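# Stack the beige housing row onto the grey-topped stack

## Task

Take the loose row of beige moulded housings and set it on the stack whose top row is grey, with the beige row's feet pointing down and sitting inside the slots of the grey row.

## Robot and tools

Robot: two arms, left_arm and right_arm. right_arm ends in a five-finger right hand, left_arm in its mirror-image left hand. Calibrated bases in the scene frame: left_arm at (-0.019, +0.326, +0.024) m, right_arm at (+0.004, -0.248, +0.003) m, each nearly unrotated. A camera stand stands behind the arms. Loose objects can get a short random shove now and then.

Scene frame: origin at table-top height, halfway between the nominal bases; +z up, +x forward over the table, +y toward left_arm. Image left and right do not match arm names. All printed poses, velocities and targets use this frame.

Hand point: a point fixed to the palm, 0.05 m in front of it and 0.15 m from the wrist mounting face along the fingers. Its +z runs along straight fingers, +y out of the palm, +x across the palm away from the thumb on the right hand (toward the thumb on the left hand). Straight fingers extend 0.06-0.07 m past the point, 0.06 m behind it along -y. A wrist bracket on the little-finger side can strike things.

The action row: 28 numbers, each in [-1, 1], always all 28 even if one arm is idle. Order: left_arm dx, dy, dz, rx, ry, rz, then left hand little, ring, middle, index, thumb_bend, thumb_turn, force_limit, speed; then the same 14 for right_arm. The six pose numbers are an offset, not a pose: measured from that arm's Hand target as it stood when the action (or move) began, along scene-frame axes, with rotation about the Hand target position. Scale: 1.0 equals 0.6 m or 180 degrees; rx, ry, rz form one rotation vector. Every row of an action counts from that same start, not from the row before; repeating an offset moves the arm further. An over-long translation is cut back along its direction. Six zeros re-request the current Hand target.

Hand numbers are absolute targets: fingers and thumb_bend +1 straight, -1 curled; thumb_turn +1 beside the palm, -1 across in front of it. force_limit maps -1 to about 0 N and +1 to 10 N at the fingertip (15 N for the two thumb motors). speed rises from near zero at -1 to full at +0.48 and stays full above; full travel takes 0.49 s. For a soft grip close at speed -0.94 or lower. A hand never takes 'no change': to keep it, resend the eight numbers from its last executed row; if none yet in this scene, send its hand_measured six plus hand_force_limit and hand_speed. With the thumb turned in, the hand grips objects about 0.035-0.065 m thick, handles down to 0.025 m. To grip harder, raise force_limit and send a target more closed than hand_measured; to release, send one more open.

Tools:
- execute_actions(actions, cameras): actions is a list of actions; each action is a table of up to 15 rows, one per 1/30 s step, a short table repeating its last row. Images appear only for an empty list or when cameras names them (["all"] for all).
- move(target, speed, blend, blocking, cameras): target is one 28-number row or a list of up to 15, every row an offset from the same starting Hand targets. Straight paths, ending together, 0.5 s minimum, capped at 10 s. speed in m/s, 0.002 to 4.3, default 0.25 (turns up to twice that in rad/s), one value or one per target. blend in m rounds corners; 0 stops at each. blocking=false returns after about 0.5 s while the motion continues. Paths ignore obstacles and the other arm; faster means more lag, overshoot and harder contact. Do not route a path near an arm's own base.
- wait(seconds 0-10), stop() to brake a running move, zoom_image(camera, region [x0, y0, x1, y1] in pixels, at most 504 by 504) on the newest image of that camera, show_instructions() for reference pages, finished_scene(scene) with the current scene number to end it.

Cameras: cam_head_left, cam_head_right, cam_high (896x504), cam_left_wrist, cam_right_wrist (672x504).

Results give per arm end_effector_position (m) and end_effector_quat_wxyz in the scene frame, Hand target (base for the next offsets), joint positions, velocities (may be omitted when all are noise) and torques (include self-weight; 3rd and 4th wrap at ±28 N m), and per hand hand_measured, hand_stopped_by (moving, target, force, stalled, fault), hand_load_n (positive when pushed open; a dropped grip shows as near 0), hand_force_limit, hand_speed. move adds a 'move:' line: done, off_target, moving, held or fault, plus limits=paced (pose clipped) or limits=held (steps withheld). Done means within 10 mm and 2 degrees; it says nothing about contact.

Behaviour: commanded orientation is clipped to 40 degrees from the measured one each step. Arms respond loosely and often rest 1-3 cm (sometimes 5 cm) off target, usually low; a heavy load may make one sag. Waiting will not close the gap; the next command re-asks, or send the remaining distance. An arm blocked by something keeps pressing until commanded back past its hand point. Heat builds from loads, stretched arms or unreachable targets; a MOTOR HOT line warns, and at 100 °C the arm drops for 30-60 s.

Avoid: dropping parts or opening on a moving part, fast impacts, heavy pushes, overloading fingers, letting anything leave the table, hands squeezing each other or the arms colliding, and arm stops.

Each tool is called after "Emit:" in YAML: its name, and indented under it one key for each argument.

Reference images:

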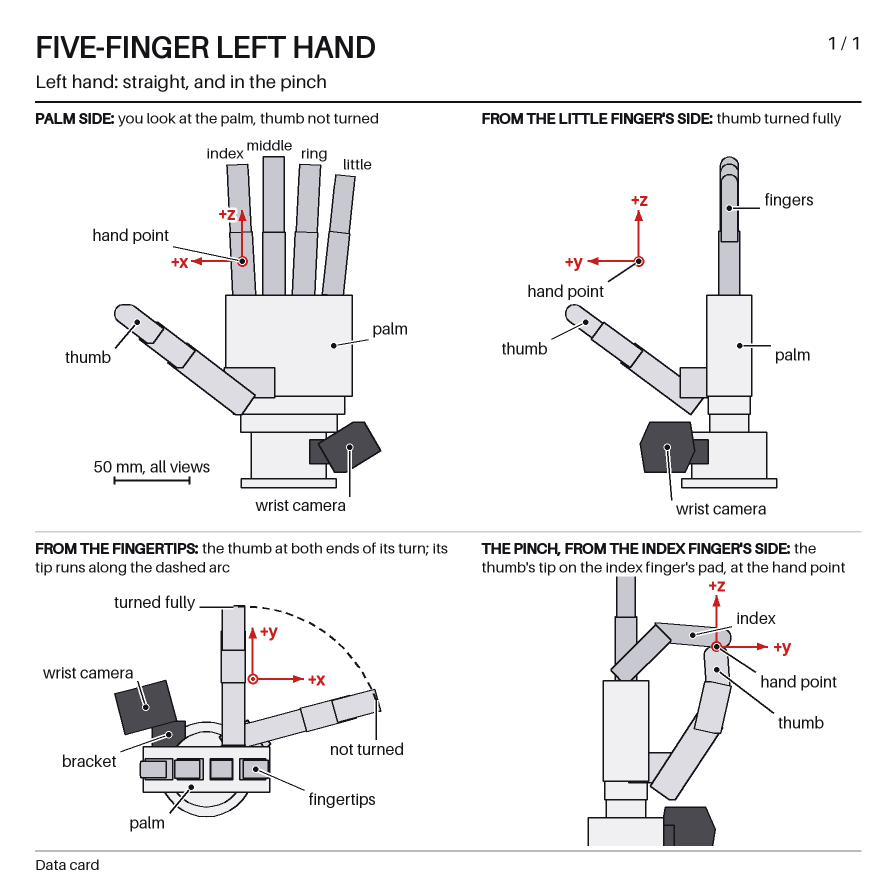

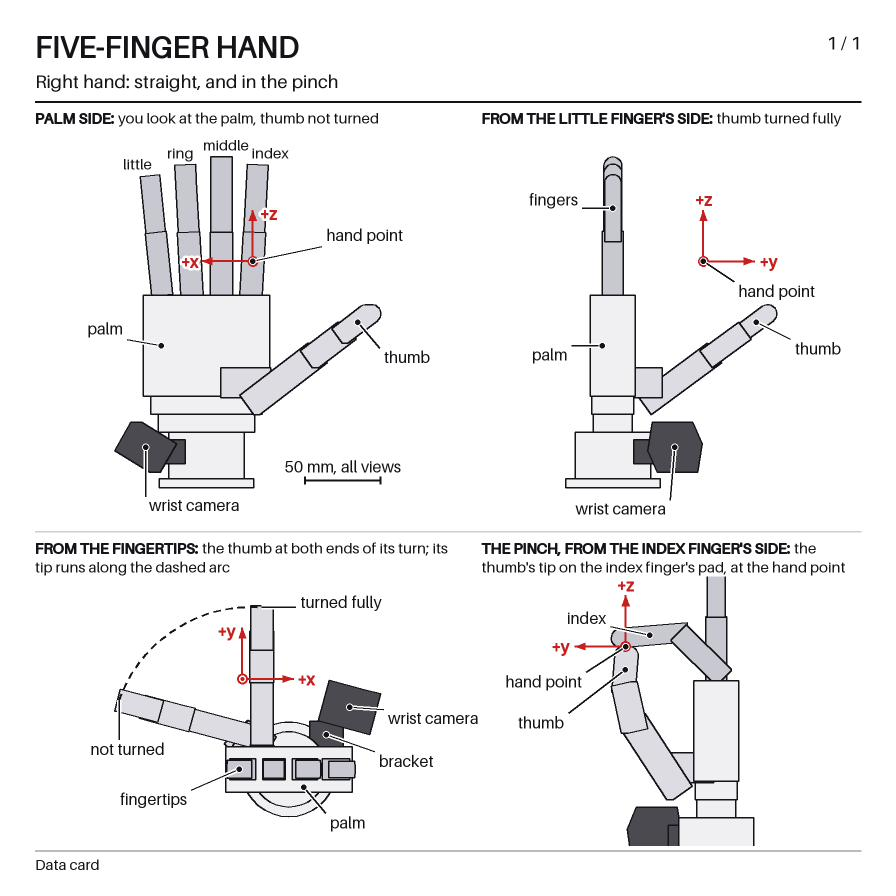

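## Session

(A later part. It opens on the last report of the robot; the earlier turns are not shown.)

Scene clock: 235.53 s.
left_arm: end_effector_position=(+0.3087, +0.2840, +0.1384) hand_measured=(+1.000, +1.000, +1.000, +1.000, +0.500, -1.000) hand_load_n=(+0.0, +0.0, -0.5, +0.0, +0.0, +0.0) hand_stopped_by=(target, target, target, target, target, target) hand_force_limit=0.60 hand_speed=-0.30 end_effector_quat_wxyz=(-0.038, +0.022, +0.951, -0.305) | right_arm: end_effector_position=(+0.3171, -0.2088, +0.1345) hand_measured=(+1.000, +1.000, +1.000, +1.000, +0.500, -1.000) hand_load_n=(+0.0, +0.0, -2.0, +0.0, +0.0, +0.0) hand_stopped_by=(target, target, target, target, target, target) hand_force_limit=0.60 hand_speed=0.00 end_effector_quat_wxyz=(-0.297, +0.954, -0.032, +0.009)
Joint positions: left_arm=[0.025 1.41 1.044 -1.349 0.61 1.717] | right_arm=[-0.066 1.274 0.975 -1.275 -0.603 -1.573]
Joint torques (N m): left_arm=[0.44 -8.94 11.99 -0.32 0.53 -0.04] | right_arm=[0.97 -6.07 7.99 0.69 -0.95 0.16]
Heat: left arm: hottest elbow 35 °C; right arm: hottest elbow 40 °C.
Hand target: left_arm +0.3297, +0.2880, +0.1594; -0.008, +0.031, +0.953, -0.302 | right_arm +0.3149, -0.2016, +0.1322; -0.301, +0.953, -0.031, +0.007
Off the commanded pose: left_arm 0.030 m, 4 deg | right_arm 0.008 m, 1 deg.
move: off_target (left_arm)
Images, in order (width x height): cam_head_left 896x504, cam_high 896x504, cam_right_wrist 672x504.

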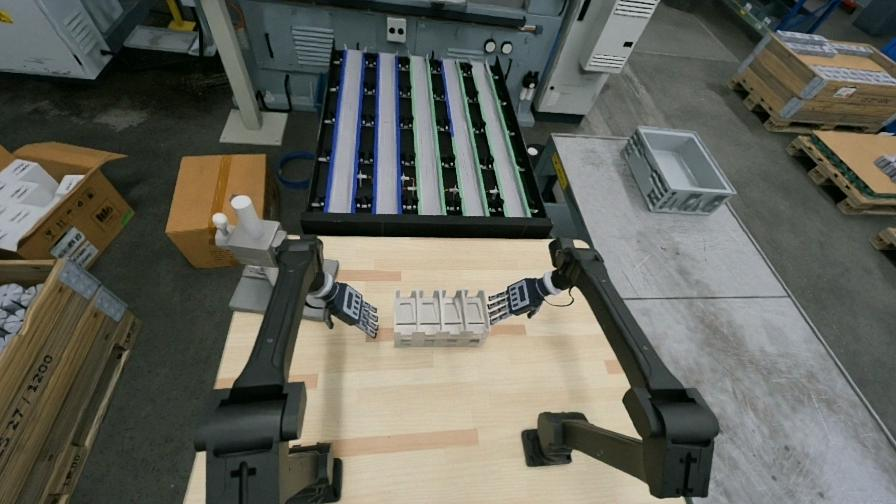

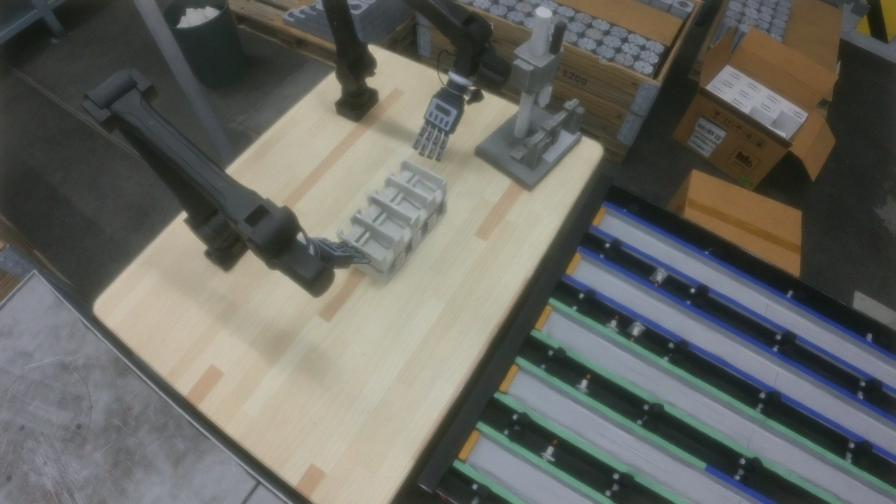

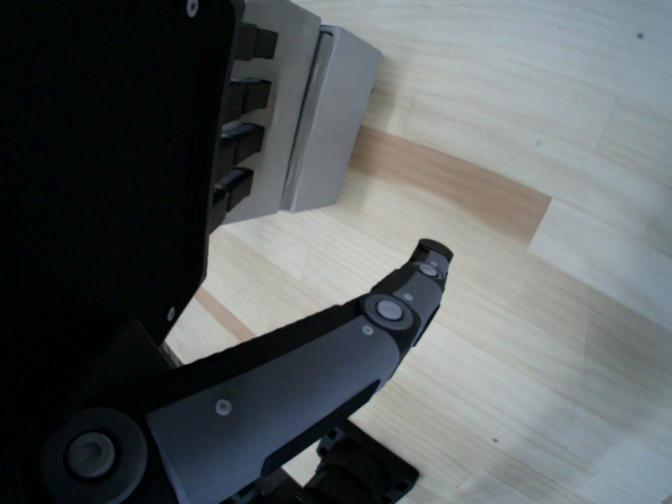

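Emit:
move:
  target:
    - [0,0,0,0,0,0,1,1,1,1,0.5,-1,0.6,-0.3,0,0.012,0,0,0,0,1,1,1,1,0.5,-1,0.6,0]
  speed: 0.04
  cameras: ["cam_head_left","cam_high","cam_right_wrist"]

Emit:
zoom_image:
  camera: "cam_right_wrist"
  region: [200, 0, 400, 210]

Emit:
zoom_image:
  camera: "cam_head_left"
  region: [380, 280, 500, 350]

Emit:
move:
  target:
    - [0,0,0,0,0,0,1,1,1,1,0.5,-1,0.6,-0.3,0,0.01,0,0,0,0,1,1,1,1,0.5,-1,0.6,0]
  speed: 0.04
  cameras: ["cam_head_left","cam_high","cam_right_wrist"]

Emit:
zoom_image:
  camera: "cam_right_wrist"
  region: [200, 0, 400, 210]

Emit:
zoom_image:
  camera: "cam_head_left"
  region: [380, 280, 500, 350]

Scene clock: 238.20 s.
left_arm: end_effector_position=(+0.3087, +0.2840, +0.1384) hand_measured=(+1.000, +1.000, +1.000, +1.000, +0.500, -1.000) hand_load_n=(+0.0, +0.0, +0.0, +0.0, +0.0, +0.0) hand_stopped_by=(target, target, target, target, target, target) hand_force_limit=0.60 hand_speed=-0.30 end_effector_quat_wxyz=(-0.038, +0.022, +0.951, -0.305) | right_arm: end_effector_position=(+0.3165, -0.2057, +0.1352) hand_measured=(+1.000, +1.000, +1.000, +1.000, +0.500, -1.000) hand_load_n=(+0.0, +0.0, -3.5, +0.0, +0.0, +0.0) hand_stopped_by=(target, target, target, target, target, target) hand_force_limit=0.60 hand_speed=0.00 end_effector_quat_wxyz=(-0.293, +0.955, -0.035, +0.010)
Joint positions: left_arm=[0.025 1.41 1.044 -1.349 0.61 1.717] | right_arm=[-0.053 1.267 0.972 -1.266 -0.596 -1.55]
Joint torques (N m): left_arm=[0.44 -8.94 11.99 -0.32 0.53 -0.04] | right_arm=[1.9 -5.77 7.98 0.94 -1.22 0.2]
Heat: left arm: hottest elbow 35 °C; right arm: hottest elbow 40 °C.
Hand target: left_arm +0.3297, +0.2880, +0.1594; -0.008, +0.031, +0.953, -0.302 | right_arm +0.3148, -0.1945, +0.1322; -0.301, +0.953, -0.031, +0.007
Off the commanded pose: left_arm 0.030 m, 4 deg | right_arm 0.012 m, 1 deg.
move: off_target (left_arm, right_arm)
Images, in order (width x height): cam_head_left 896x504, cam_high 896x504, cam_right_wrist 672x504.

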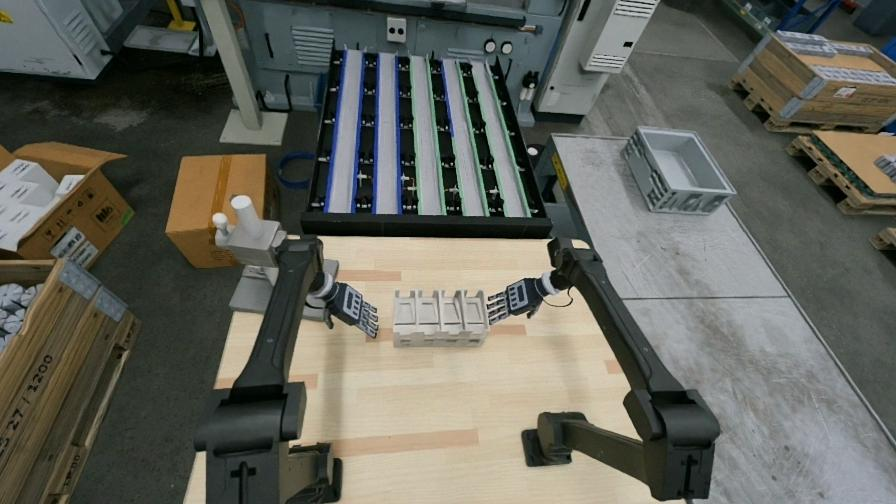

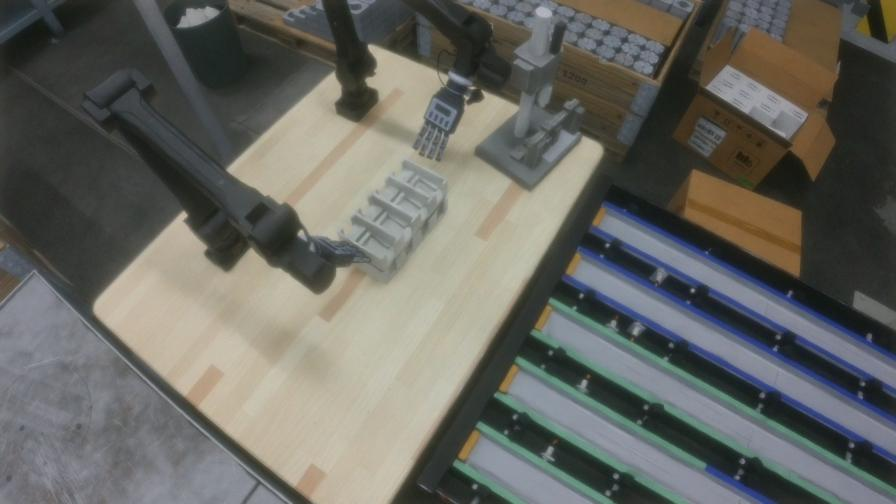

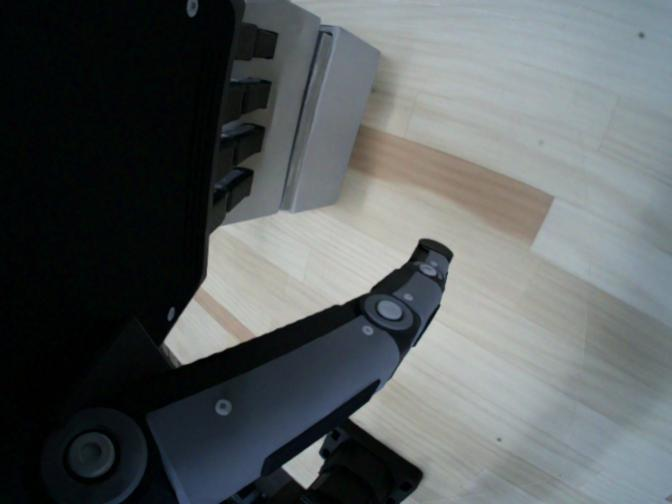

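Scaled by 2.400 from the camera's 672x504 image, which has a finer 960x720 frame.

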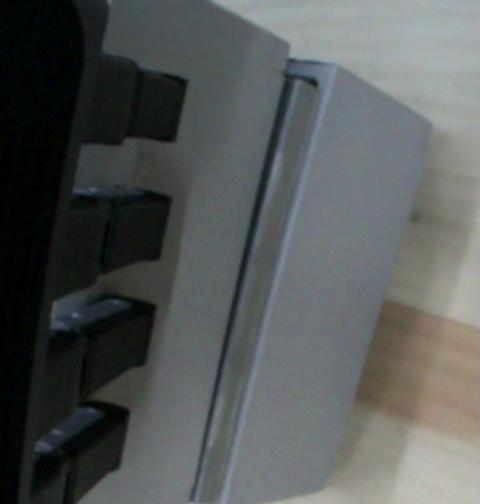

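Scaled by 4.200 from the camera's 896x504 image, which has a finer 1280x720 frame.

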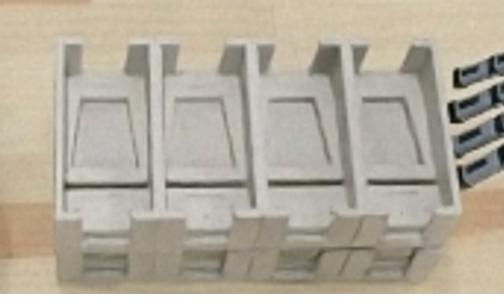

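Scene clock: 239.03 s.
left_arm: end_effector_position=(+0.3087, +0.2840, +0.1384) hand_measured=(+1.000, +1.000, +1.000, +1.000, +0.500, -1.000) hand_load_n=(+0.0, +0.0, +0.0, +0.0, +0.0, +0.0) hand_stopped_by=(target, target, target, target, target, target) hand_force_limit=0.60 hand_speed=-0.30 end_effector_quat_wxyz=(-0.038, +0.022, +0.951, -0.305) | right_arm: end_effector_position=(+0.3164, -0.2038, +0.1363) hand_measured=(+1.000, +1.000, +1.000, +1.000, +0.500, -1.000) hand_load_n=(-0.5, +0.0, -5.0, +0.0, +0.0, +0.0) hand_stopped_by=(target, target, target, target, target, target) hand_force_limit=0.60 hand_speed=0.00 end_effector_quat_wxyz=(-0.289, +0.956, -0.037, +0.010)
Joint positions: left_arm=[0.025 1.41 1.044 -1.349 0.61 1.717] | right_arm=[-0.043 1.262 0.972 -1.261 -0.587 -1.532]
Joint torques (N m): left_arm=[0.44 -8.94 11.99 -0.31 0.54 -0.04] | right_arm=[2.49 -5.66 7.79 1.09 -1.58 0.21]
Heat: left arm: hottest elbow 35 °C; right arm: hottest elbow 39 °C.
Hand target: left_arm +0.3297, +0.2880, +0.1594; -0.008, +0.031, +0.953, -0.302 | right_arm +0.3148, -0.1884, +0.1322; -0.301, +0.953, -0.031, +0.007
Off the commanded pose: left_arm 0.030 m, 4 deg | right_arm 0.016 m, 2 deg.
move: off_target (left_arm, right_arm)
Images, in order (width x height): cam_head_left 896x504, cam_high 896x504, cam_right_wrist 672x504.

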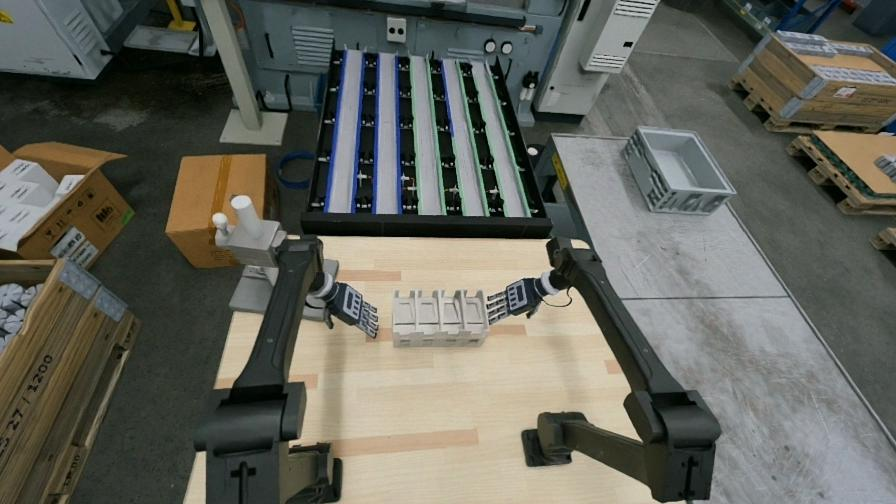

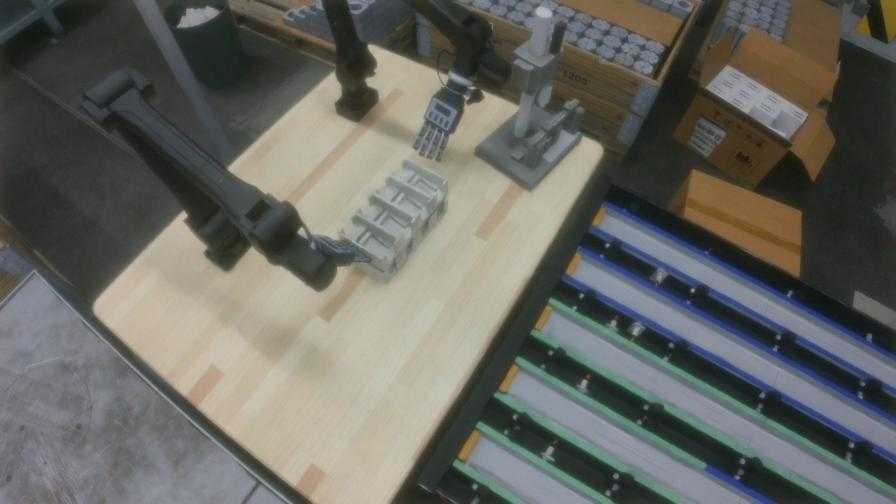

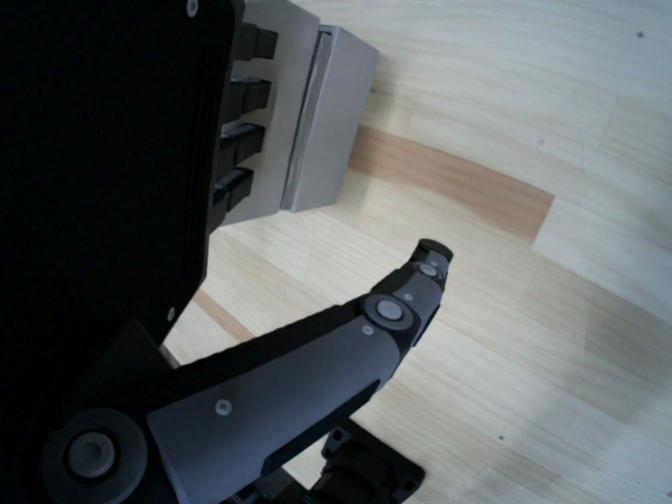

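Scaled by 2.400 from the camera's 672x504 image, which has a finer 960x720 frame.

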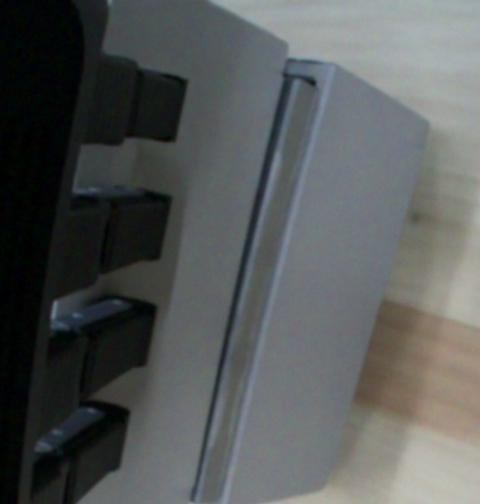

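Scaled by 4.200 from the camera's 896x504 image, which has a finer 1280x720 frame.

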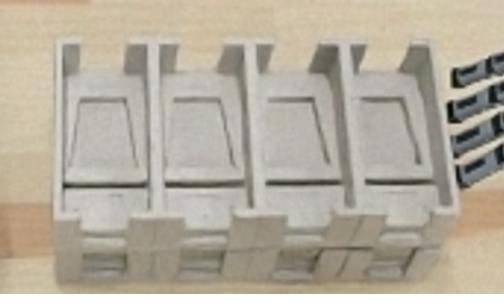

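Emit:
move:
  target:
    - [0,0,0,0,0,0,1,1,1,1,0.5,-1,0.6,-0.3,0,-0.08,0,0,0,0,1,1,1,1,0.5,-1,0.6,0]
    - [0,0,0,0,0,0,1,1,1,1,0.5,-1,0.6,-0.3,0,-0.12,0.04,0,0,0,1,1,1,1,0.5,-1,0.6,0]
  speed: 0.12
  blend: 0.01
  cameras: ["cam_head_left","cam_high"]

Emit:
zoom_image:
  camera: "cam_high"
  region: [330, 160, 450, 290]

Emit:
zoom_image:
  camera: "cam_head_left"
  region: [380, 280, 500, 350]

Scene clock: 242.37 s.
left_arm: end_effector_position=(+0.3087, +0.2840, +0.1384) hand_measured=(+1.000, +1.000, +1.000, +1.000, +0.500, -1.000) hand_load_n=(+0.0, +0.0, +0.0, +0.0, +0.0, +0.0) hand_stopped_by=(target, target, target, target, target, target) hand_force_limit=0.60 hand_speed=-0.30 end_effector_quat_wxyz=(-0.038, +0.022, +0.951, -0.305) | right_arm: end_effector_position=(+0.3021, -0.2560, +0.1482) hand_measured=(+1.000, +1.000, +1.000, +1.000, +0.500, -1.000) hand_load_n=(+0.0, +0.0, +0.0, +0.0, +0.0, +0.0) hand_stopped_by=(target, target, target, target, target, target) hand_force_limit=0.60 hand_speed=0.00 end_effector_quat_wxyz=(-0.303, +0.952, -0.037, -0.003)
Joint positions: left_arm=[0.025 1.41 1.044 -1.349 0.61 1.717] | right_arm=[-0.216 1.282 1.013 -1.434 -0.603 -1.753]
Joint torques (N m): left_arm=[0.5 -8.94 12 -0.31 0.53 -0.04] | right_arm=[-0.56 -4.78 12.18 -0.21 -0.5 -0.11]
Heat: left arm: hottest elbow 35 °C; right arm: hottest elbow 39 °C.
Hand target: left_arm +0.3297, +0.2880, +0.1594; -0.008, +0.031, +0.953, -0.302 | right_arm +0.3148, -0.2604, +0.1562; -0.301, +0.953, -0.031, +0.007
Off the commanded pose: left_arm 0.030 m, 4 deg | right_arm 0.016 m, 1 deg.
move: off_target (left_arm, right_arm)
Images, in order (width x height): cam_head_left 896x504, cam_high 896x504.

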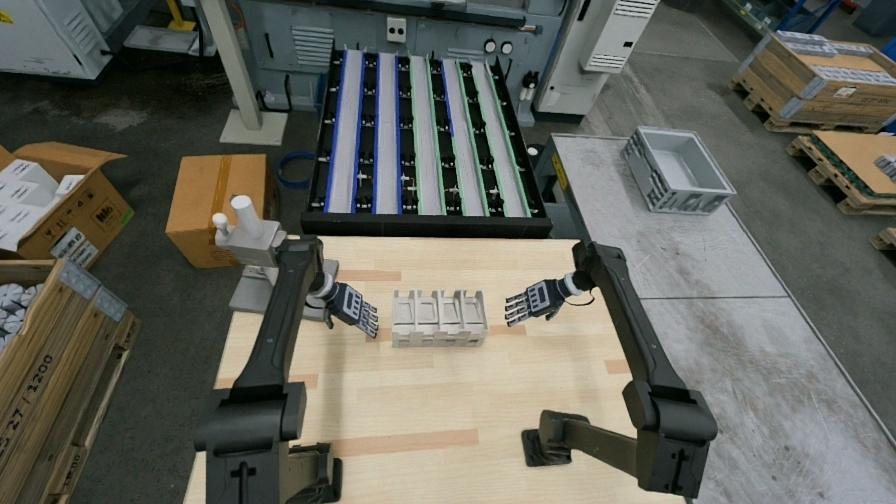

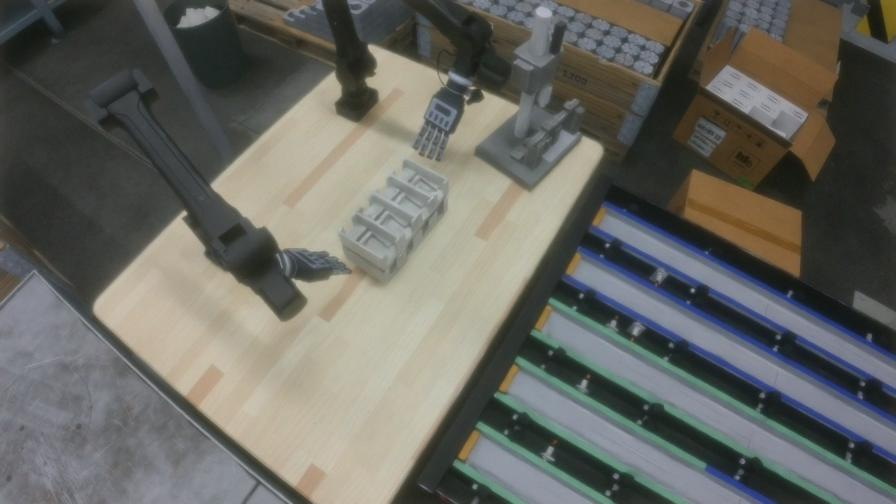

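Scaled by 3.877 from the camera's 896x504 image, which has a finer 1280x720 frame.

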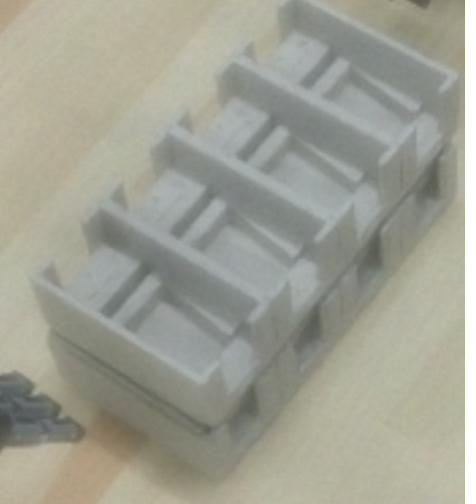

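Scaled by 4.200 from the camera's 896x504 image, which has a finer 1280x720 frame.

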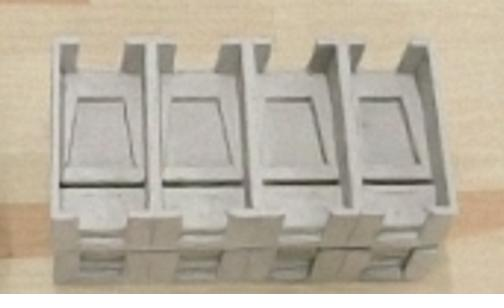

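Emit:
finished_scene:
  scene: 2

The scene is finished: the task was done.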